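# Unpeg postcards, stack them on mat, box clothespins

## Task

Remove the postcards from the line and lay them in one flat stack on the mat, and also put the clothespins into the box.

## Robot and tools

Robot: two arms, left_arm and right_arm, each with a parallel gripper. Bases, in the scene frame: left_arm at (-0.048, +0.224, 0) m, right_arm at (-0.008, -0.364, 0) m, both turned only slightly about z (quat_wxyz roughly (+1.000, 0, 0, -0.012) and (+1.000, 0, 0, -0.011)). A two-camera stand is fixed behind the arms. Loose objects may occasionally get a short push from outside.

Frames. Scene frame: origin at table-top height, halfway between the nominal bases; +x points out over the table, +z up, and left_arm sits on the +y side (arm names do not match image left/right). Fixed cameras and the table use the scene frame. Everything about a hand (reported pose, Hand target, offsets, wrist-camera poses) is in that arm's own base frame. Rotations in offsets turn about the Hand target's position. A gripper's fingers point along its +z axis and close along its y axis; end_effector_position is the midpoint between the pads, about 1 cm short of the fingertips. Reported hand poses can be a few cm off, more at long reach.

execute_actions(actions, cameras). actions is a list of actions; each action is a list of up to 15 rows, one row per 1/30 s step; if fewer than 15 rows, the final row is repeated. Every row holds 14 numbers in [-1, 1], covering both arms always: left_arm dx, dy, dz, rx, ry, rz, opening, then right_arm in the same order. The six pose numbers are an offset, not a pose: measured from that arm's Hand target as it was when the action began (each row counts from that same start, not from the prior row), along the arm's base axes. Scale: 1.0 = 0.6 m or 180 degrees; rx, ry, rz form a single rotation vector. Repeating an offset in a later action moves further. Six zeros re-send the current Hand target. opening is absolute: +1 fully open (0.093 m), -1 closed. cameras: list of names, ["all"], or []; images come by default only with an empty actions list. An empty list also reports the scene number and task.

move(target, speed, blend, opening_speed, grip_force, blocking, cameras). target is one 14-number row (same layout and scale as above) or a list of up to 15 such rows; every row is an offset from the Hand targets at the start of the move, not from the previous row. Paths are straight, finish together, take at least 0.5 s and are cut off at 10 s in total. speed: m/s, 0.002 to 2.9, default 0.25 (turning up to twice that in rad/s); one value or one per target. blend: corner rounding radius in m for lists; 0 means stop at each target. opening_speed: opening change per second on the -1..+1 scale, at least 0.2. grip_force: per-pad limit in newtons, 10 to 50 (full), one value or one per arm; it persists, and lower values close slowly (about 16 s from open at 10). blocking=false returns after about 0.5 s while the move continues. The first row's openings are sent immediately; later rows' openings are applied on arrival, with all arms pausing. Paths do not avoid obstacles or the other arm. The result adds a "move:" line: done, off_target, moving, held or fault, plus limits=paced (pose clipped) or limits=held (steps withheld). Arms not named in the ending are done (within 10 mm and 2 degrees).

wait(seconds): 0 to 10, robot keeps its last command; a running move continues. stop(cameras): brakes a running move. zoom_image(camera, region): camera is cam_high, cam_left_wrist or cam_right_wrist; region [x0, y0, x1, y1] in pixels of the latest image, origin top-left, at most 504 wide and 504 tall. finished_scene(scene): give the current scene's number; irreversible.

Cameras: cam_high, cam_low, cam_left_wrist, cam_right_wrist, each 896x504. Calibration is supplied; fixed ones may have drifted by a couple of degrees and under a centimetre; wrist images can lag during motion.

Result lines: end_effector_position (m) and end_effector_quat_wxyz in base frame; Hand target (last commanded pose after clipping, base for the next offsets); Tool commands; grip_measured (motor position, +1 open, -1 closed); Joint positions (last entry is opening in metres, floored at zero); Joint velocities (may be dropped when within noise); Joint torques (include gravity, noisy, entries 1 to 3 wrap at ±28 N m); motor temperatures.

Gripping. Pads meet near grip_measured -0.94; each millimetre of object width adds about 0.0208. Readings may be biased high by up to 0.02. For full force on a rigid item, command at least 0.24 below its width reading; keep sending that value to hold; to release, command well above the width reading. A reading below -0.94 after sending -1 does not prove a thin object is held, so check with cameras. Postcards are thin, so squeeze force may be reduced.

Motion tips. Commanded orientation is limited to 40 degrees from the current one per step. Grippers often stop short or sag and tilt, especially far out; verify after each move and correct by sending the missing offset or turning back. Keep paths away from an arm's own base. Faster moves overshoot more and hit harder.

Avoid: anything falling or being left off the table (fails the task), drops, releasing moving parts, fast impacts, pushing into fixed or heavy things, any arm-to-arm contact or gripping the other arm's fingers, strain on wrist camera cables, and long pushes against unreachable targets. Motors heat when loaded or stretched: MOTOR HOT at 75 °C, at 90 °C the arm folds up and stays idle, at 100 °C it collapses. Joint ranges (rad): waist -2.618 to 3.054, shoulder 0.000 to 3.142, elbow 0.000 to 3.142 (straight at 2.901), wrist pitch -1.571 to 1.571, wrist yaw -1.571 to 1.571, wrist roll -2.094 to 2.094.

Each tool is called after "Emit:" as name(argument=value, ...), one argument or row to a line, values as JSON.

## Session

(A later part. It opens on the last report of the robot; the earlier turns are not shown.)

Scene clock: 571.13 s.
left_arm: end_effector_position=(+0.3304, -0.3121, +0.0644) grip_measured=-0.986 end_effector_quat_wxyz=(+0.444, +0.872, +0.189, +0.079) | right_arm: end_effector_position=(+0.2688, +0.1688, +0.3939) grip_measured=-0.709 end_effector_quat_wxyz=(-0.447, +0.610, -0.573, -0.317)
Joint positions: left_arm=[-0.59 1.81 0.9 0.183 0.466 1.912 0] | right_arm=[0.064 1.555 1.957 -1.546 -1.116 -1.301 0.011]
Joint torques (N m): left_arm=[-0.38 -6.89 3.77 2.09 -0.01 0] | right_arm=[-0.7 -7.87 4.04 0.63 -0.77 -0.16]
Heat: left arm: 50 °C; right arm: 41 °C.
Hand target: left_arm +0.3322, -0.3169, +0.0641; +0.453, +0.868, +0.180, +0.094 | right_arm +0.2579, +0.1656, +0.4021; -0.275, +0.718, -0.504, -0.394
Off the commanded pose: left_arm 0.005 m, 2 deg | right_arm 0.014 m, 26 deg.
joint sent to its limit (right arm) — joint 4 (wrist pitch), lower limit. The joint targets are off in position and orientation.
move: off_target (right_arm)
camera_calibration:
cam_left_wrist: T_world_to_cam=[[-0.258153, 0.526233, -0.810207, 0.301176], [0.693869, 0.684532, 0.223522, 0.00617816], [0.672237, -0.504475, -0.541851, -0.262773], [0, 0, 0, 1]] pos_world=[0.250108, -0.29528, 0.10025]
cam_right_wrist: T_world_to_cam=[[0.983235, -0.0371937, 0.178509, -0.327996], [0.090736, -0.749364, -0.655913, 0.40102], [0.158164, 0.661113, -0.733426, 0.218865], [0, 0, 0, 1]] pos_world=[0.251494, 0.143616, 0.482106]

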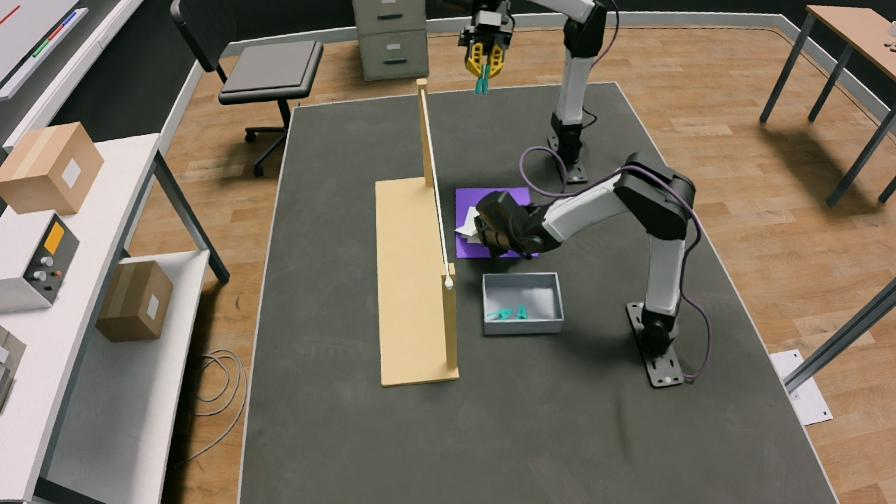

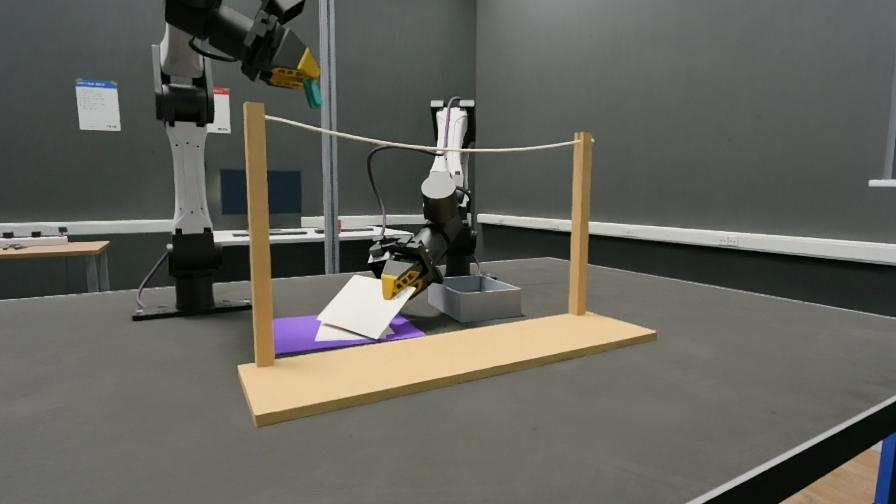

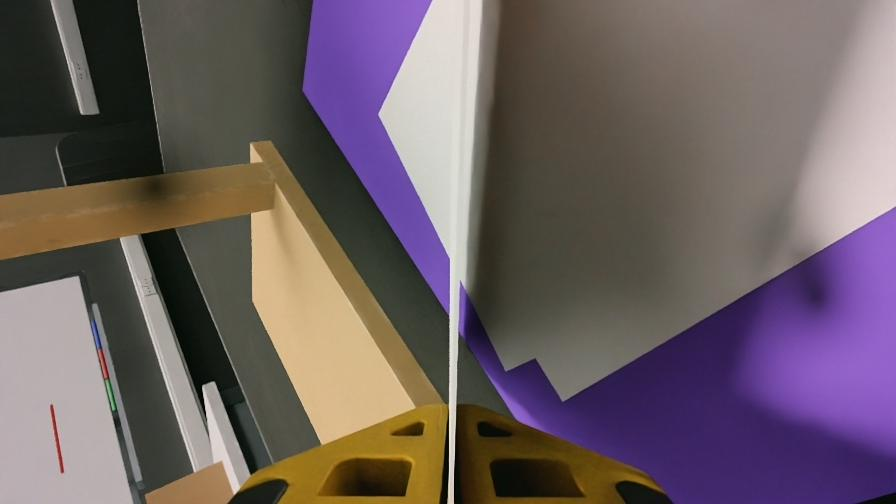

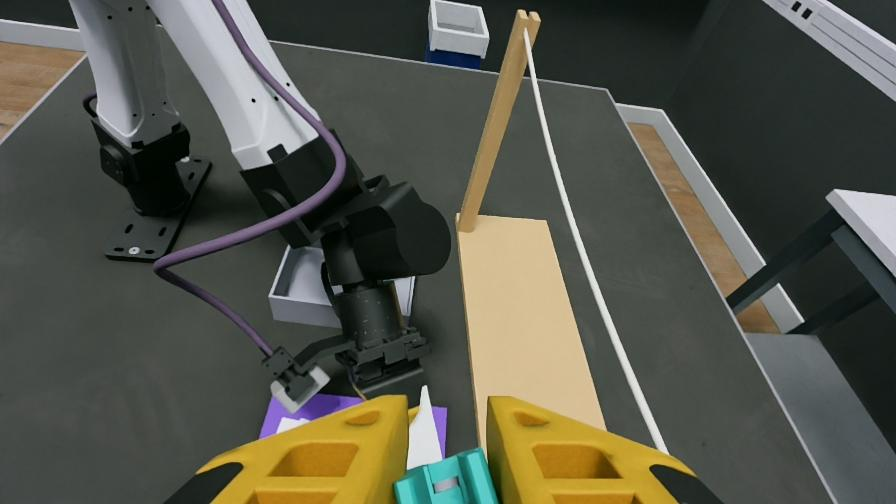

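Emit:
move(
  target=[
    [-0.02,-0.02,-0.03,0,0,0,-1,0,0,0,0,0,0,-1],
    [-0.025,-0.02,-0.04,0,0,0,-0.6,0,0,0,0,0,0,-1],
  ],
  speed=0.1,
  opening_speed=0.6,
  cameras=["cam_low"],
)

Emit:
move(
  target=[
    [-0.05,0.1,0.03,0,0,0,-0.6,0,0,0,0,0,0,-1],
    [-0.08,0.2,0.14,0,0,0,-0.6,0,0,0,0,0,0,-1],
    [-0.2,0.5,0.22,0,0,0,-0.6,0,0,0,0,0,0,-1],
  ],
  blend=0.03,
  speed=[0.15,0.25,0.3],
  cameras=["cam_low","cam_high","cam_right_wrist"],
)

Scene clock: 575.80 s.
left_arm: end_effector_position=(+0.3213, -0.3270, +0.0467) grip_measured=-0.601 end_effector_quat_wxyz=(+0.456, +0.868, +0.173, +0.098) | right_arm: end_effector_position=(+0.2688, +0.1688, +0.3939) grip_measured=-0.709 end_effector_quat_wxyz=(-0.447, +0.610, -0.573, -0.317)
Joint positions: left_arm=[-0.643 1.864 0.838 0.358 0.421 1.897 0.016] | right_arm=[0.064 1.555 1.957 -1.546 -1.116 -1.301 0.011]
Joint torques (N m): left_arm=[-0.46 -6.93 3.77 1.77 -0.07 -0.24] | right_arm=[-0.69 -7.91 4.04 0.64 -0.77 -0.15]
Heat: left arm: 49 °C; right arm: 41 °C.
Hand target: left_arm +0.3172, -0.3289, +0.0401; +0.453, +0.868, +0.180, +0.094 | right_arm +0.2579, +0.1656, +0.4021; -0.275, +0.718, -0.504, -0.394
Off the commanded pose: left_arm 0.008 m, 1 deg | right_arm 0.014 m, 26 deg.
joint sent to its limit (right arm) — joint 4 (wrist pitch), lower limit. The joint targets are off in position and orientation.
move: off_target (right_arm); target 2's new opening was sent with left_arm's hand 0.016 m and 2 deg from that target
Images, in order (width x height): cam_low 896x504.

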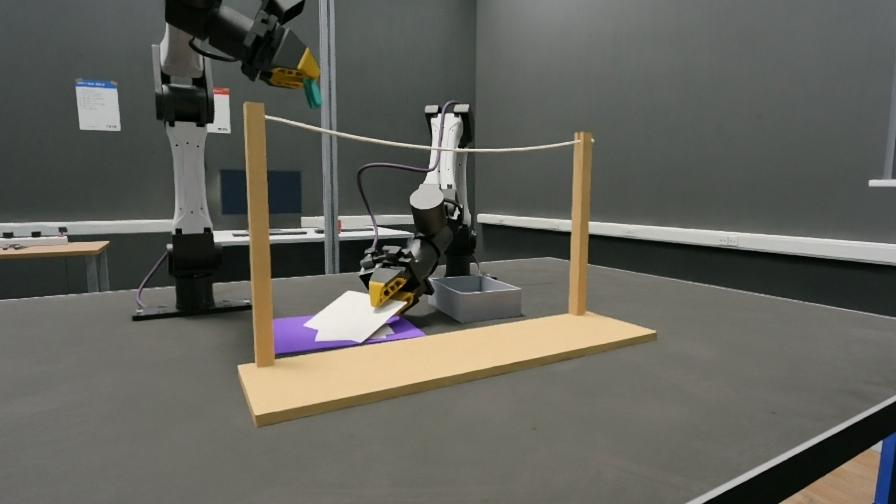

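Scene clock: 578.90 s.
left_arm: end_effector_position=(+0.2064, -0.0218, +0.1825) grip_measured=-0.601 end_effector_quat_wxyz=(+0.509, +0.677, +0.410, +0.339) | right_arm: end_effector_position=(+0.2688, +0.1688, +0.3939) grip_measured=-0.709 end_effector_quat_wxyz=(-0.447, +0.610, -0.573, -0.317)
Joint positions: left_arm=[0.677 0.313 0.345 -0.567 1.053 2.089 0.016] | right_arm=[0.064 1.555 1.957 -1.546 -1.116 -1.301 0.011]
Joint torques (N m): left_arm=[0.85 0.98 4.4 0.93 0.62 0] | right_arm=[-0.69 -7.9 4.04 0.63 -0.77 -0.15]
Heat: left arm: 48 °C; right arm: 41 °C.
Hand target: left_arm +0.1972, -0.0289, +0.1721; +0.463, +0.853, +0.207, +0.121 | right_arm +0.2579, +0.1656, +0.4021; -0.275, +0.718, -0.504, -0.394
Off the commanded pose: left_arm 0.015 m, 45 deg; orientation clipped | right_arm 0.014 m, 26 deg.
joint sent to its limit (left arm) — joint 6 (wrist roll), upper limit. The joint targets are off in position and orientation.
joint sent to its limit (right arm) — joint 4 (wrist pitch), lower limit. The joint targets are off in position and orientation.
move: off_target (left_arm, right_arm); limits=paced
camera_calibration:
cam_right_wrist: T_world_to_cam=[[0.983235, -0.0371937, 0.178509, -0.327996], [0.090736, -0.749364, -0.655913, 0.40102], [0.158164, 0.661113, -0.733426, 0.218865], [0, 0, 0, 1]] pos_world=[0.251494, 0.143616, 0.482106]
Images, in order (width x height): cam_high 896x504, cam_low 896x504, cam_right_wrist 896x504.

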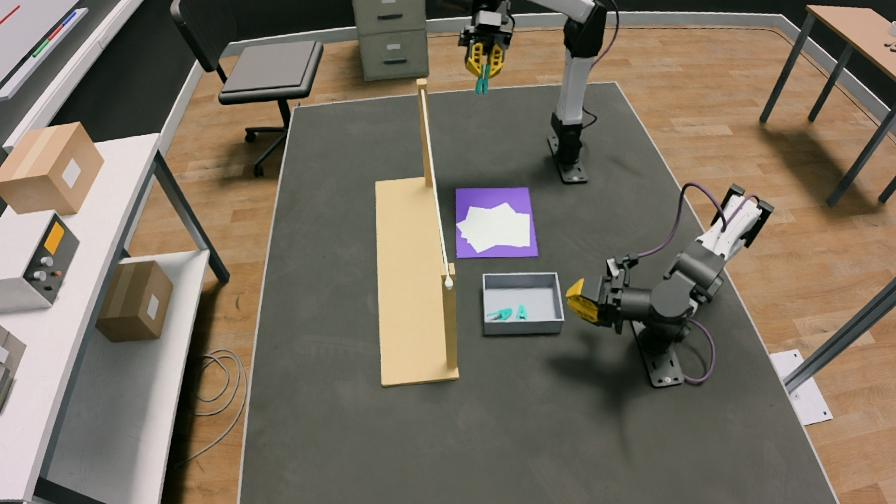

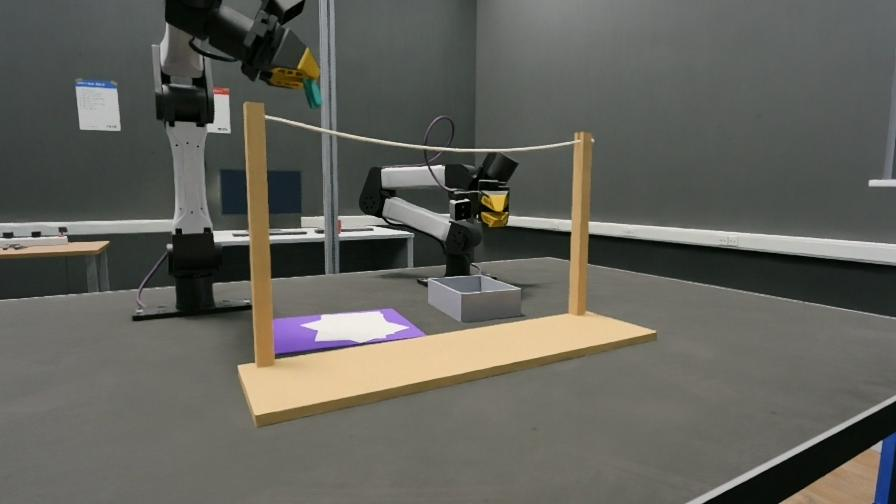

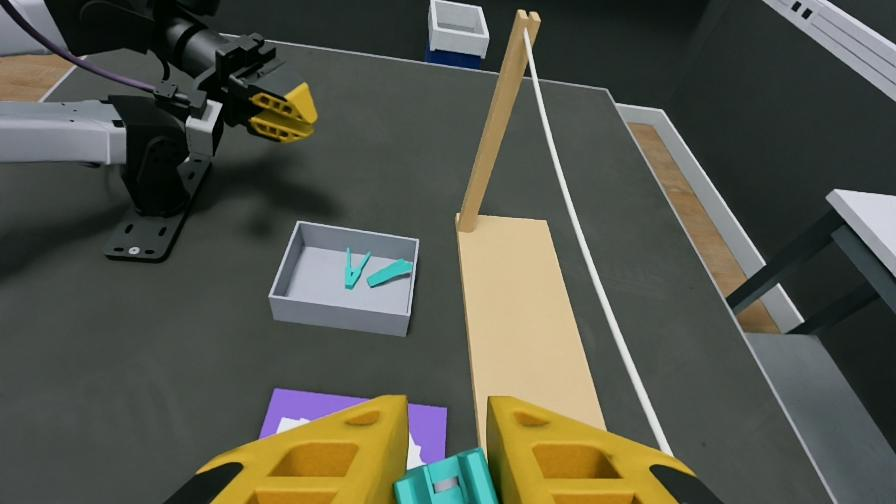

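Emit:
move(
  target=[
    [0,0.15,0.05,0,0,0,-0.6,0,0,0,0,0,0,-1],
    [-0.02,0.22,0.05,0,0,0,-0.6,-0.05,0.5,-0.2,0,0,0,-1],
  ],
  blend=0.03,
  speed=0.25,
  cameras=["cam_low","cam_high","cam_right_wrist"],
)

Scene clock: 584.93 s.
left_arm: end_effector_position=(+0.1873, +0.1072, +0.2043) grip_measured=-0.601 end_effector_quat_wxyz=(+0.471, +0.587, +0.398, +0.524) | right_arm: end_effector_position=(+0.2154, +0.4579, +0.2668) grip_measured=-0.709 end_effector_quat_wxyz=(-0.233, +0.717, -0.517, -0.406)
Joint positions: left_arm=[1.415 0.675 0.224 0.171 1.55 2.093 0.016] | right_arm=[0.882 2.084 2.167 -1.079 -0.836 -0.75 0.011]
Joint torques (N m): left_arm=[0.62 0.64 4.37 1.63 0.39 -0.04] | right_arm=[-0.18 -10.99 8.28 1.8 -0.19 0.16]
Heat: left arm: 47 °C; right arm: 40 °C.
Hand target: left_arm +0.1852, +0.1031, +0.2021; +0.482, +0.788, +0.278, +0.263 | right_arm +0.2279, +0.4656, +0.2821; -0.275, +0.718, -0.504, -0.394
Off the commanded pose: left_arm 0.005 m, 60 deg; orientation clipped | right_arm 0.021 m, 5 deg.
joint sent to its limit (left arm) — joint 5 (wrist yaw), upper limit; joint 6 (wrist roll), upper limit. The joint targets are off in orientation, not in position.
move: off_target (left_arm, right_arm); limits=paced
camera_calibration:
cam_right_wrist: T_world_to_cam=[[0.923363, 0.372911, -0.0913159, -0.344853], [0.274051, -0.806762, -0.52348, 0.49072], [-0.268882, 0.458337, -0.847131, 0.15816], [0, 0, 0, 1]] pos_world=[0.226468, 0.452003, 0.359374]
Images, in order (width x height): cam_high 896x504, cam_low 896x504, cam_right_wrist 896x504.

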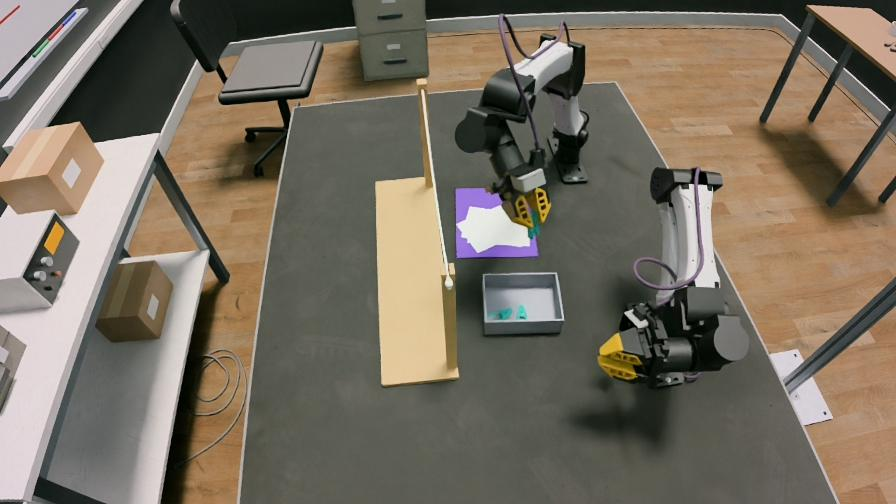

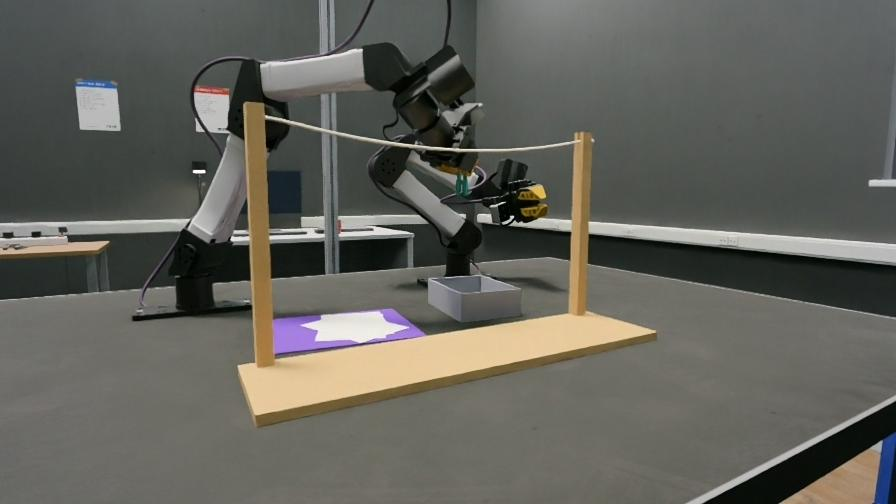

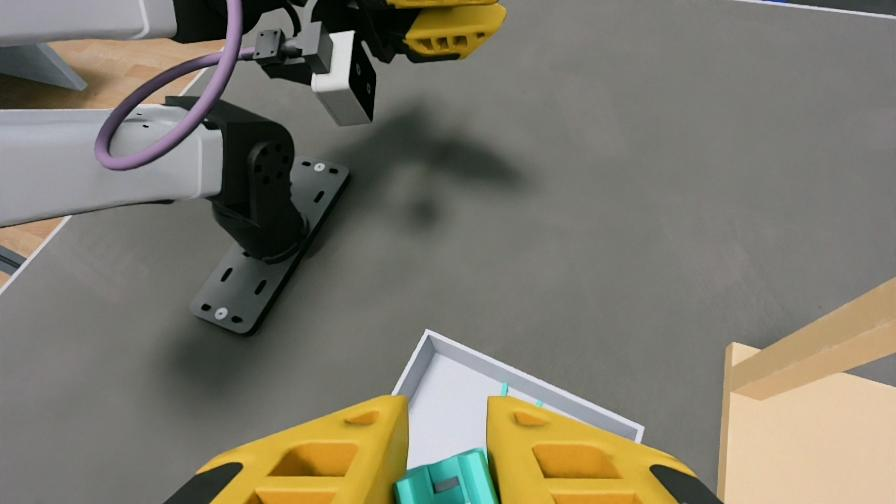

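Emit:
move(
  target=[
    [0,0,0,0,0,0,-0.6,0.03,0.09,-0.1,0,0,0,-1],
    [0,0,0,0,0,0,-0.6,0.035,0.1,-0.27,0,0,0,-1],
  ],
  speed=0.25,
  blend=0.02,
  cameras=["cam_low","cam_high","cam_right_wrist"],
)

Scene clock: 588.23 s.
left_arm: end_effector_position=(+0.1873, +0.1073, +0.2045) grip_measured=-0.601 end_effector_quat_wxyz=(+0.470, +0.587, +0.397, +0.525) | right_arm: end_effector_position=(+0.2425, +0.5193, +0.1188) grip_measured=-0.709 end_effector_quat_wxyz=(-0.251, +0.718, -0.510, -0.402)
Joint positions: left_arm=[1.415 0.675 0.224 0.174 1.55 2.093 0.016] | right_arm=[0.92 2.3 1.902 -0.524 -0.807 -0.703 0.011]
Joint torques (N m): left_arm=[0.7 0.73 4.21 1.63 0.43 -0.01] | right_arm=[0.24 -12.96 5.18 1.96 -0.17 0.18]
Heat: left arm: 46 °C; right arm: 40 °C.
Hand target: left_arm +0.1852, +0.1031, +0.2021; +0.482, +0.788, +0.278, +0.263 | right_arm +0.2489, +0.5256, +0.1201; -0.275, +0.718, -0.504, -0.394
Off the commanded pose: left_arm 0.005 m, 40 deg | right_arm 0.009 m, 3 deg.
joint sent to its limit (left arm) — joint 5 (wrist yaw), upper limit; joint 6 (wrist roll), upper limit. The joint targets are off in orientation, not in position.
move: off_target (left_arm, right_arm)
camera_calibration:
cam_right_wrist: T_world_to_cam=[[0.927235, 0.370406, -0.055084, -0.410332], [0.285147, -0.793714, -0.537317, 0.447449], [-0.242746, 0.482512, -0.841579, -0.00756896], [0, 0, 0, 1]] pos_world=[0.251048, 0.510788, 0.211449]
Images, in order (width x height): cam_high 896x504, cam_low 896x504, cam_right_wrist 896x504.

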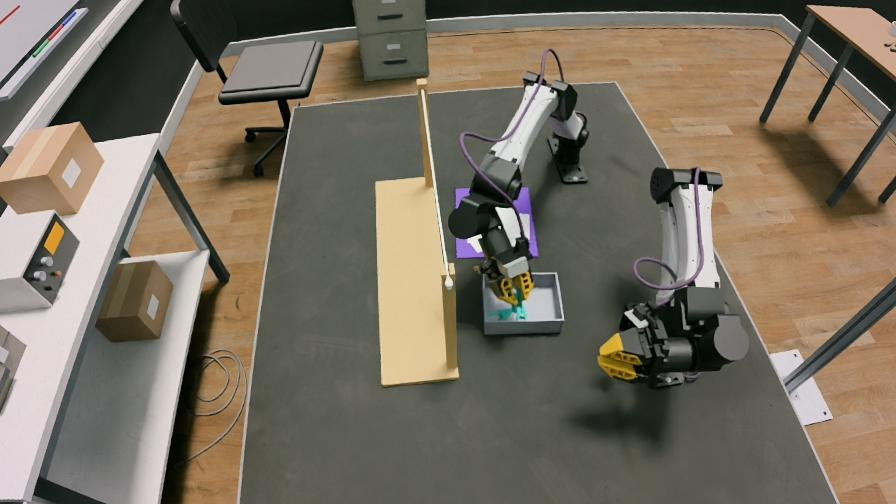

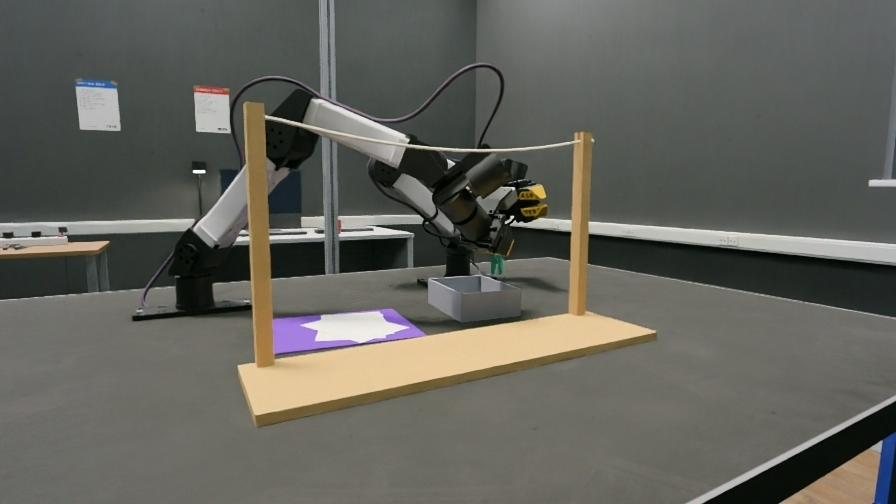

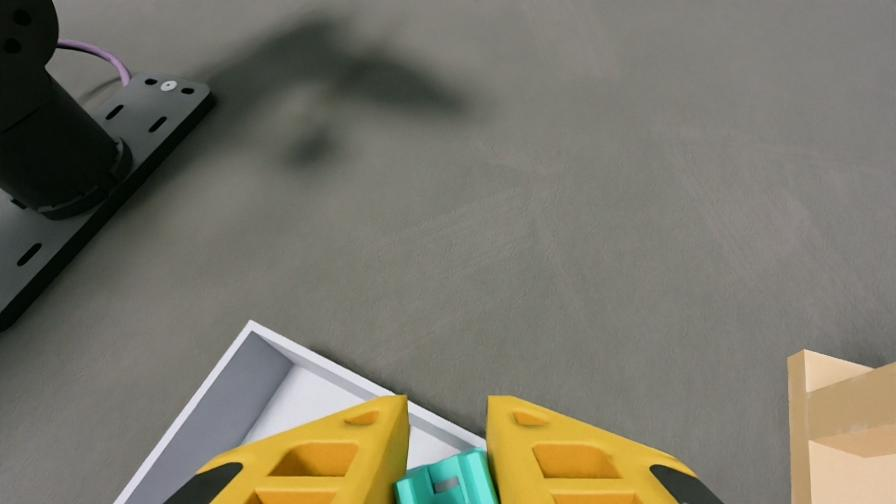

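Emit:
move(
  target=[
    [0,0,0,0,0,0,-0.6,-0.03,-0.04,-0.03,0,0,0,-1],
    [0,0,0,0,0,0,-0.6,-0.03,-0.045,-0.09,0,0,0,-1],
    [0,0,0,0,0,0,-0.6,-0.03,-0.045,-0.09,0,0,0,-0.3],
    [0,0,0,0,0,0,-0.6,-0.03,-0.045,0.1,0,0,0,-0.3],
  ],
  speed=0.15,
  opening_speed=1,
  cameras=["cam_low","cam_high","cam_right_wrist"],
)

Scene clock: 596.23 s.
left_arm: end_effector_position=(+0.1873, +0.1073, +0.2045) grip_measured=-0.601 end_effector_quat_wxyz=(+0.470, +0.587, +0.397, +0.525) | right_arm: end_effector_position=(+0.2288, +0.4947, +0.1402) grip_measured=-0.299 end_effector_quat_wxyz=(-0.241, +0.712, -0.522, -0.404)
Joint positions: left_arm=[1.415 0.675 0.224 0.174 1.55 2.093 0.016] | right_arm=[0.912 2.174 1.788 -0.556 -0.809 -0.689 0.031]
Joint torques (N m): left_arm=[0.83 0.8 4.18 1.64 0.41 -0.01] | right_arm=[-0.06 -16.7 10.51 0.92 -0.18 0.03]
Motor temperatures (°C): left_arm=[29 45 39 38 28 25 28] | right_arm=[29 44 41 37 26 27 29]
Heat: left arm: 45 °C; right arm: 44 °C.
Hand target: left_arm +0.1852, +0.1031, +0.2021; +0.482, +0.788, +0.278, +0.263 | right_arm +0.2309, +0.4986, +0.1801; -0.275, +0.718, -0.504, -0.394
Off the commanded pose: left_arm 0.005 m, 40 deg | right_arm 0.040 m, 5 deg.
joint sent to its limit (left arm) — joint 5 (wrist yaw), upper limit; joint 6 (wrist roll), upper limit. The joint targets are off in orientation, not in position.
move: off_target (left_arm, right_arm)
camera_calibration:
cam_right_wrist: T_world_to_cam=[[0.930836, 0.355602, -0.084211, -0.376718], [0.260927, -0.80808, -0.528133, 0.454753], [-0.255854, 0.469632, -0.844976, 0.028787], [0, 0, 0, 1]] pos_world=[0.239371, 0.487919, 0.23277]
Images, in order (width x height): cam_high 896x504, cam_low 896x504, cam_right_wrist 896x504.

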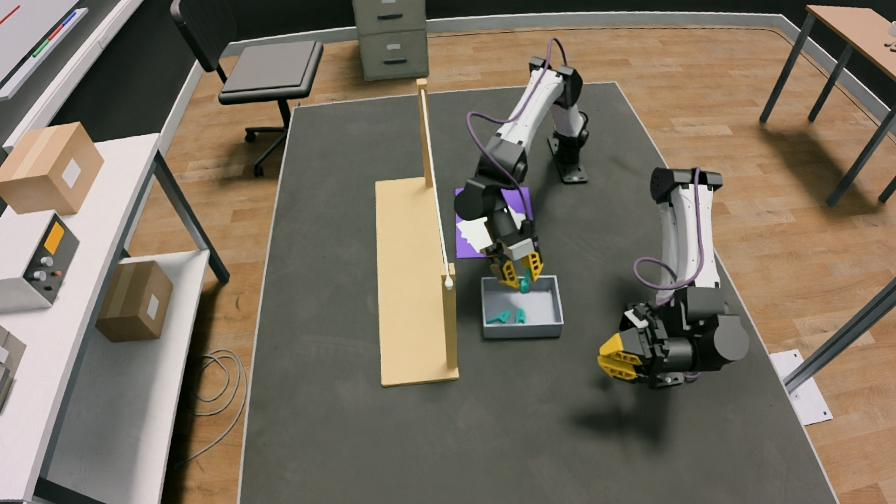

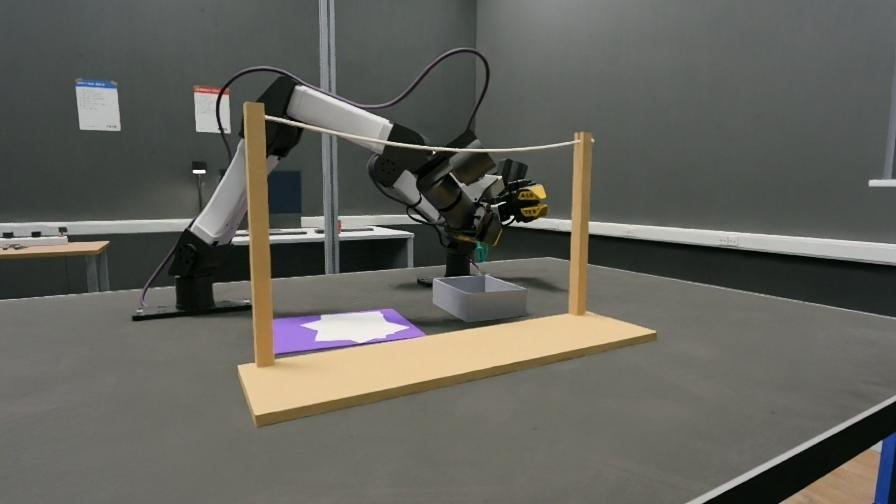

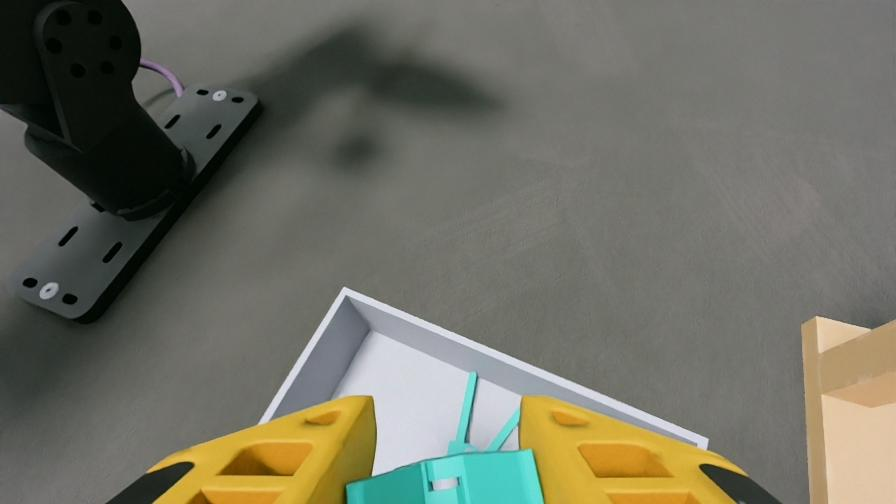

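Emit:
move(
  target=[
    [0,0,0,0,0,0,-0.6,0.0,0.05,-0.1,0,0,0,-0.3],
    [0,0,0,0,0,0,-0.6,0.0,0.055,-0.17,0,0,0,-0.3],
    [0,0,0,0,0,0,-0.6,0.0,0.055,-0.17,0,0,0,0.4],
    [0,0,0,0,0,0,-0.6,0,0.03,0.1,0,0,0,0.4],
  ],
  speed=0.15,
  opening_speed=1,
  cameras=["cam_low","cam_high","cam_right_wrist"],
)

Scene clock: 603.53 s.
left_arm: end_effector_position=(+0.1873, +0.1073, +0.2045) grip_measured=-0.601 end_effector_quat_wxyz=(+0.470, +0.587, +0.397, +0.525) | right_arm: end_effector_position=(+0.2245, +0.5213, +0.2102) grip_measured=+0.398 end_effector_quat_wxyz=(-0.247, +0.716, -0.515, -0.401)
Joint positions: left_arm=[1.415 0.675 0.224 0.174 1.55 2.093 0.016] | right_arm=[0.954 2.253 2.186 -0.834 -0.781 -0.657 0.064]
Joint torques (N m): left_arm=[0.73 0.68 4.23 1.65 0.44 -0.05] | right_arm=[-0.77 -15.2 10.39 0.96 -0.29 -0.07]
Heat: left arm: 44 °C; right arm: 47 °C.
Hand target: left_arm +0.1852, +0.1031, +0.2021; +0.482, +0.788, +0.278, +0.263 | right_arm +0.2309, +0.5166, +0.2401; -0.275, +0.718, -0.504, -0.394
Off the commanded pose: left_arm 0.005 m, 40 deg | right_arm 0.031 m, 3 deg.
joint sent to its limit (left arm) — joint 5 (wrist yaw), upper limit; joint 6 (wrist roll), upper limit. The joint targets are off in orientation, not in position.
move: off_target (left_arm, right_arm); target 3's new opening was sent with right_arm's hand 0.010 m and 3 deg from that target
camera_calibration:
cam_right_wrist: T_world_to_cam=[[0.929711, 0.362643, -0.0642497, -0.383843], [0.275747, -0.801062, -0.531285, 0.507955], [-0.244135, 0.476224, -0.844754, 0.0682403], [0, 0, 0, 1]] pos_world=[0.233455, 0.513604, 0.302853]
Images, in order (width x height): cam_high 896x504, cam_low 896x504, cam_right_wrist 896x504.

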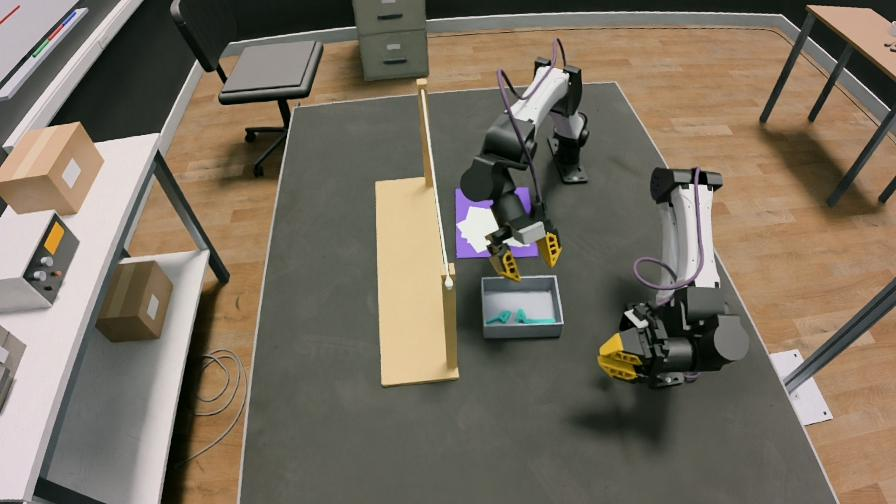

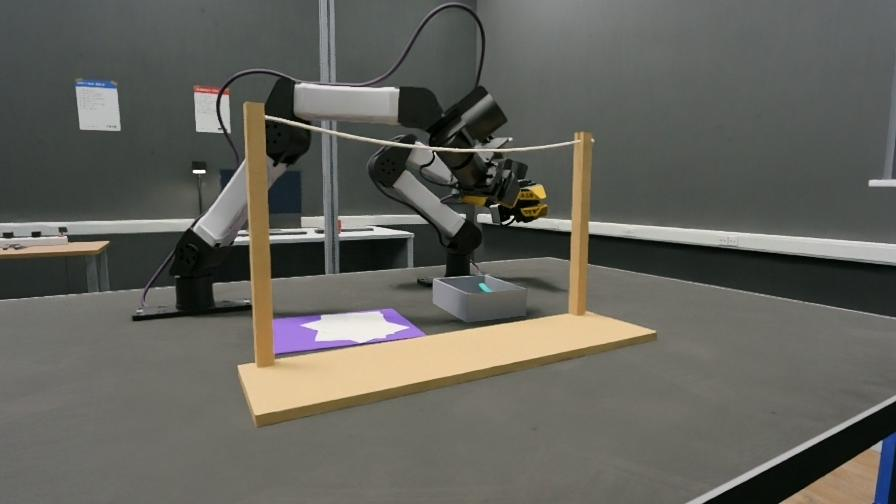

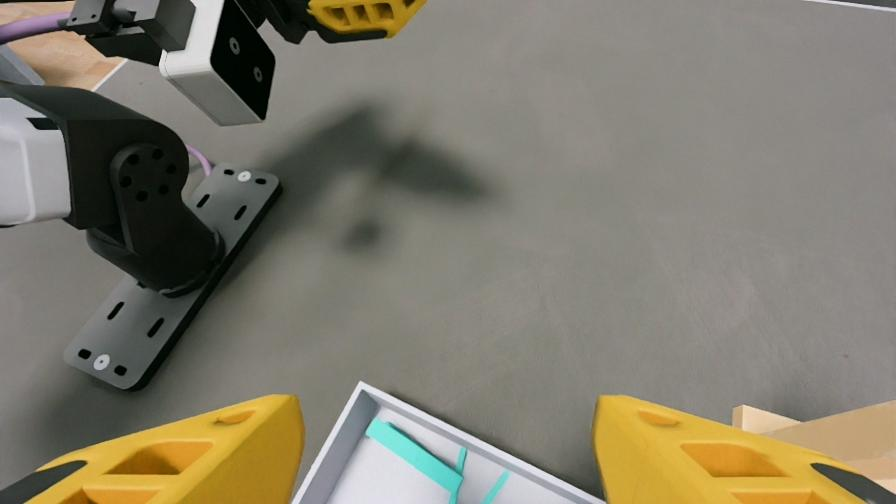

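All in. Clear the box and finish.

Emit:
finished_scene(
  scene=1,
)

The scene is finished: the task was done.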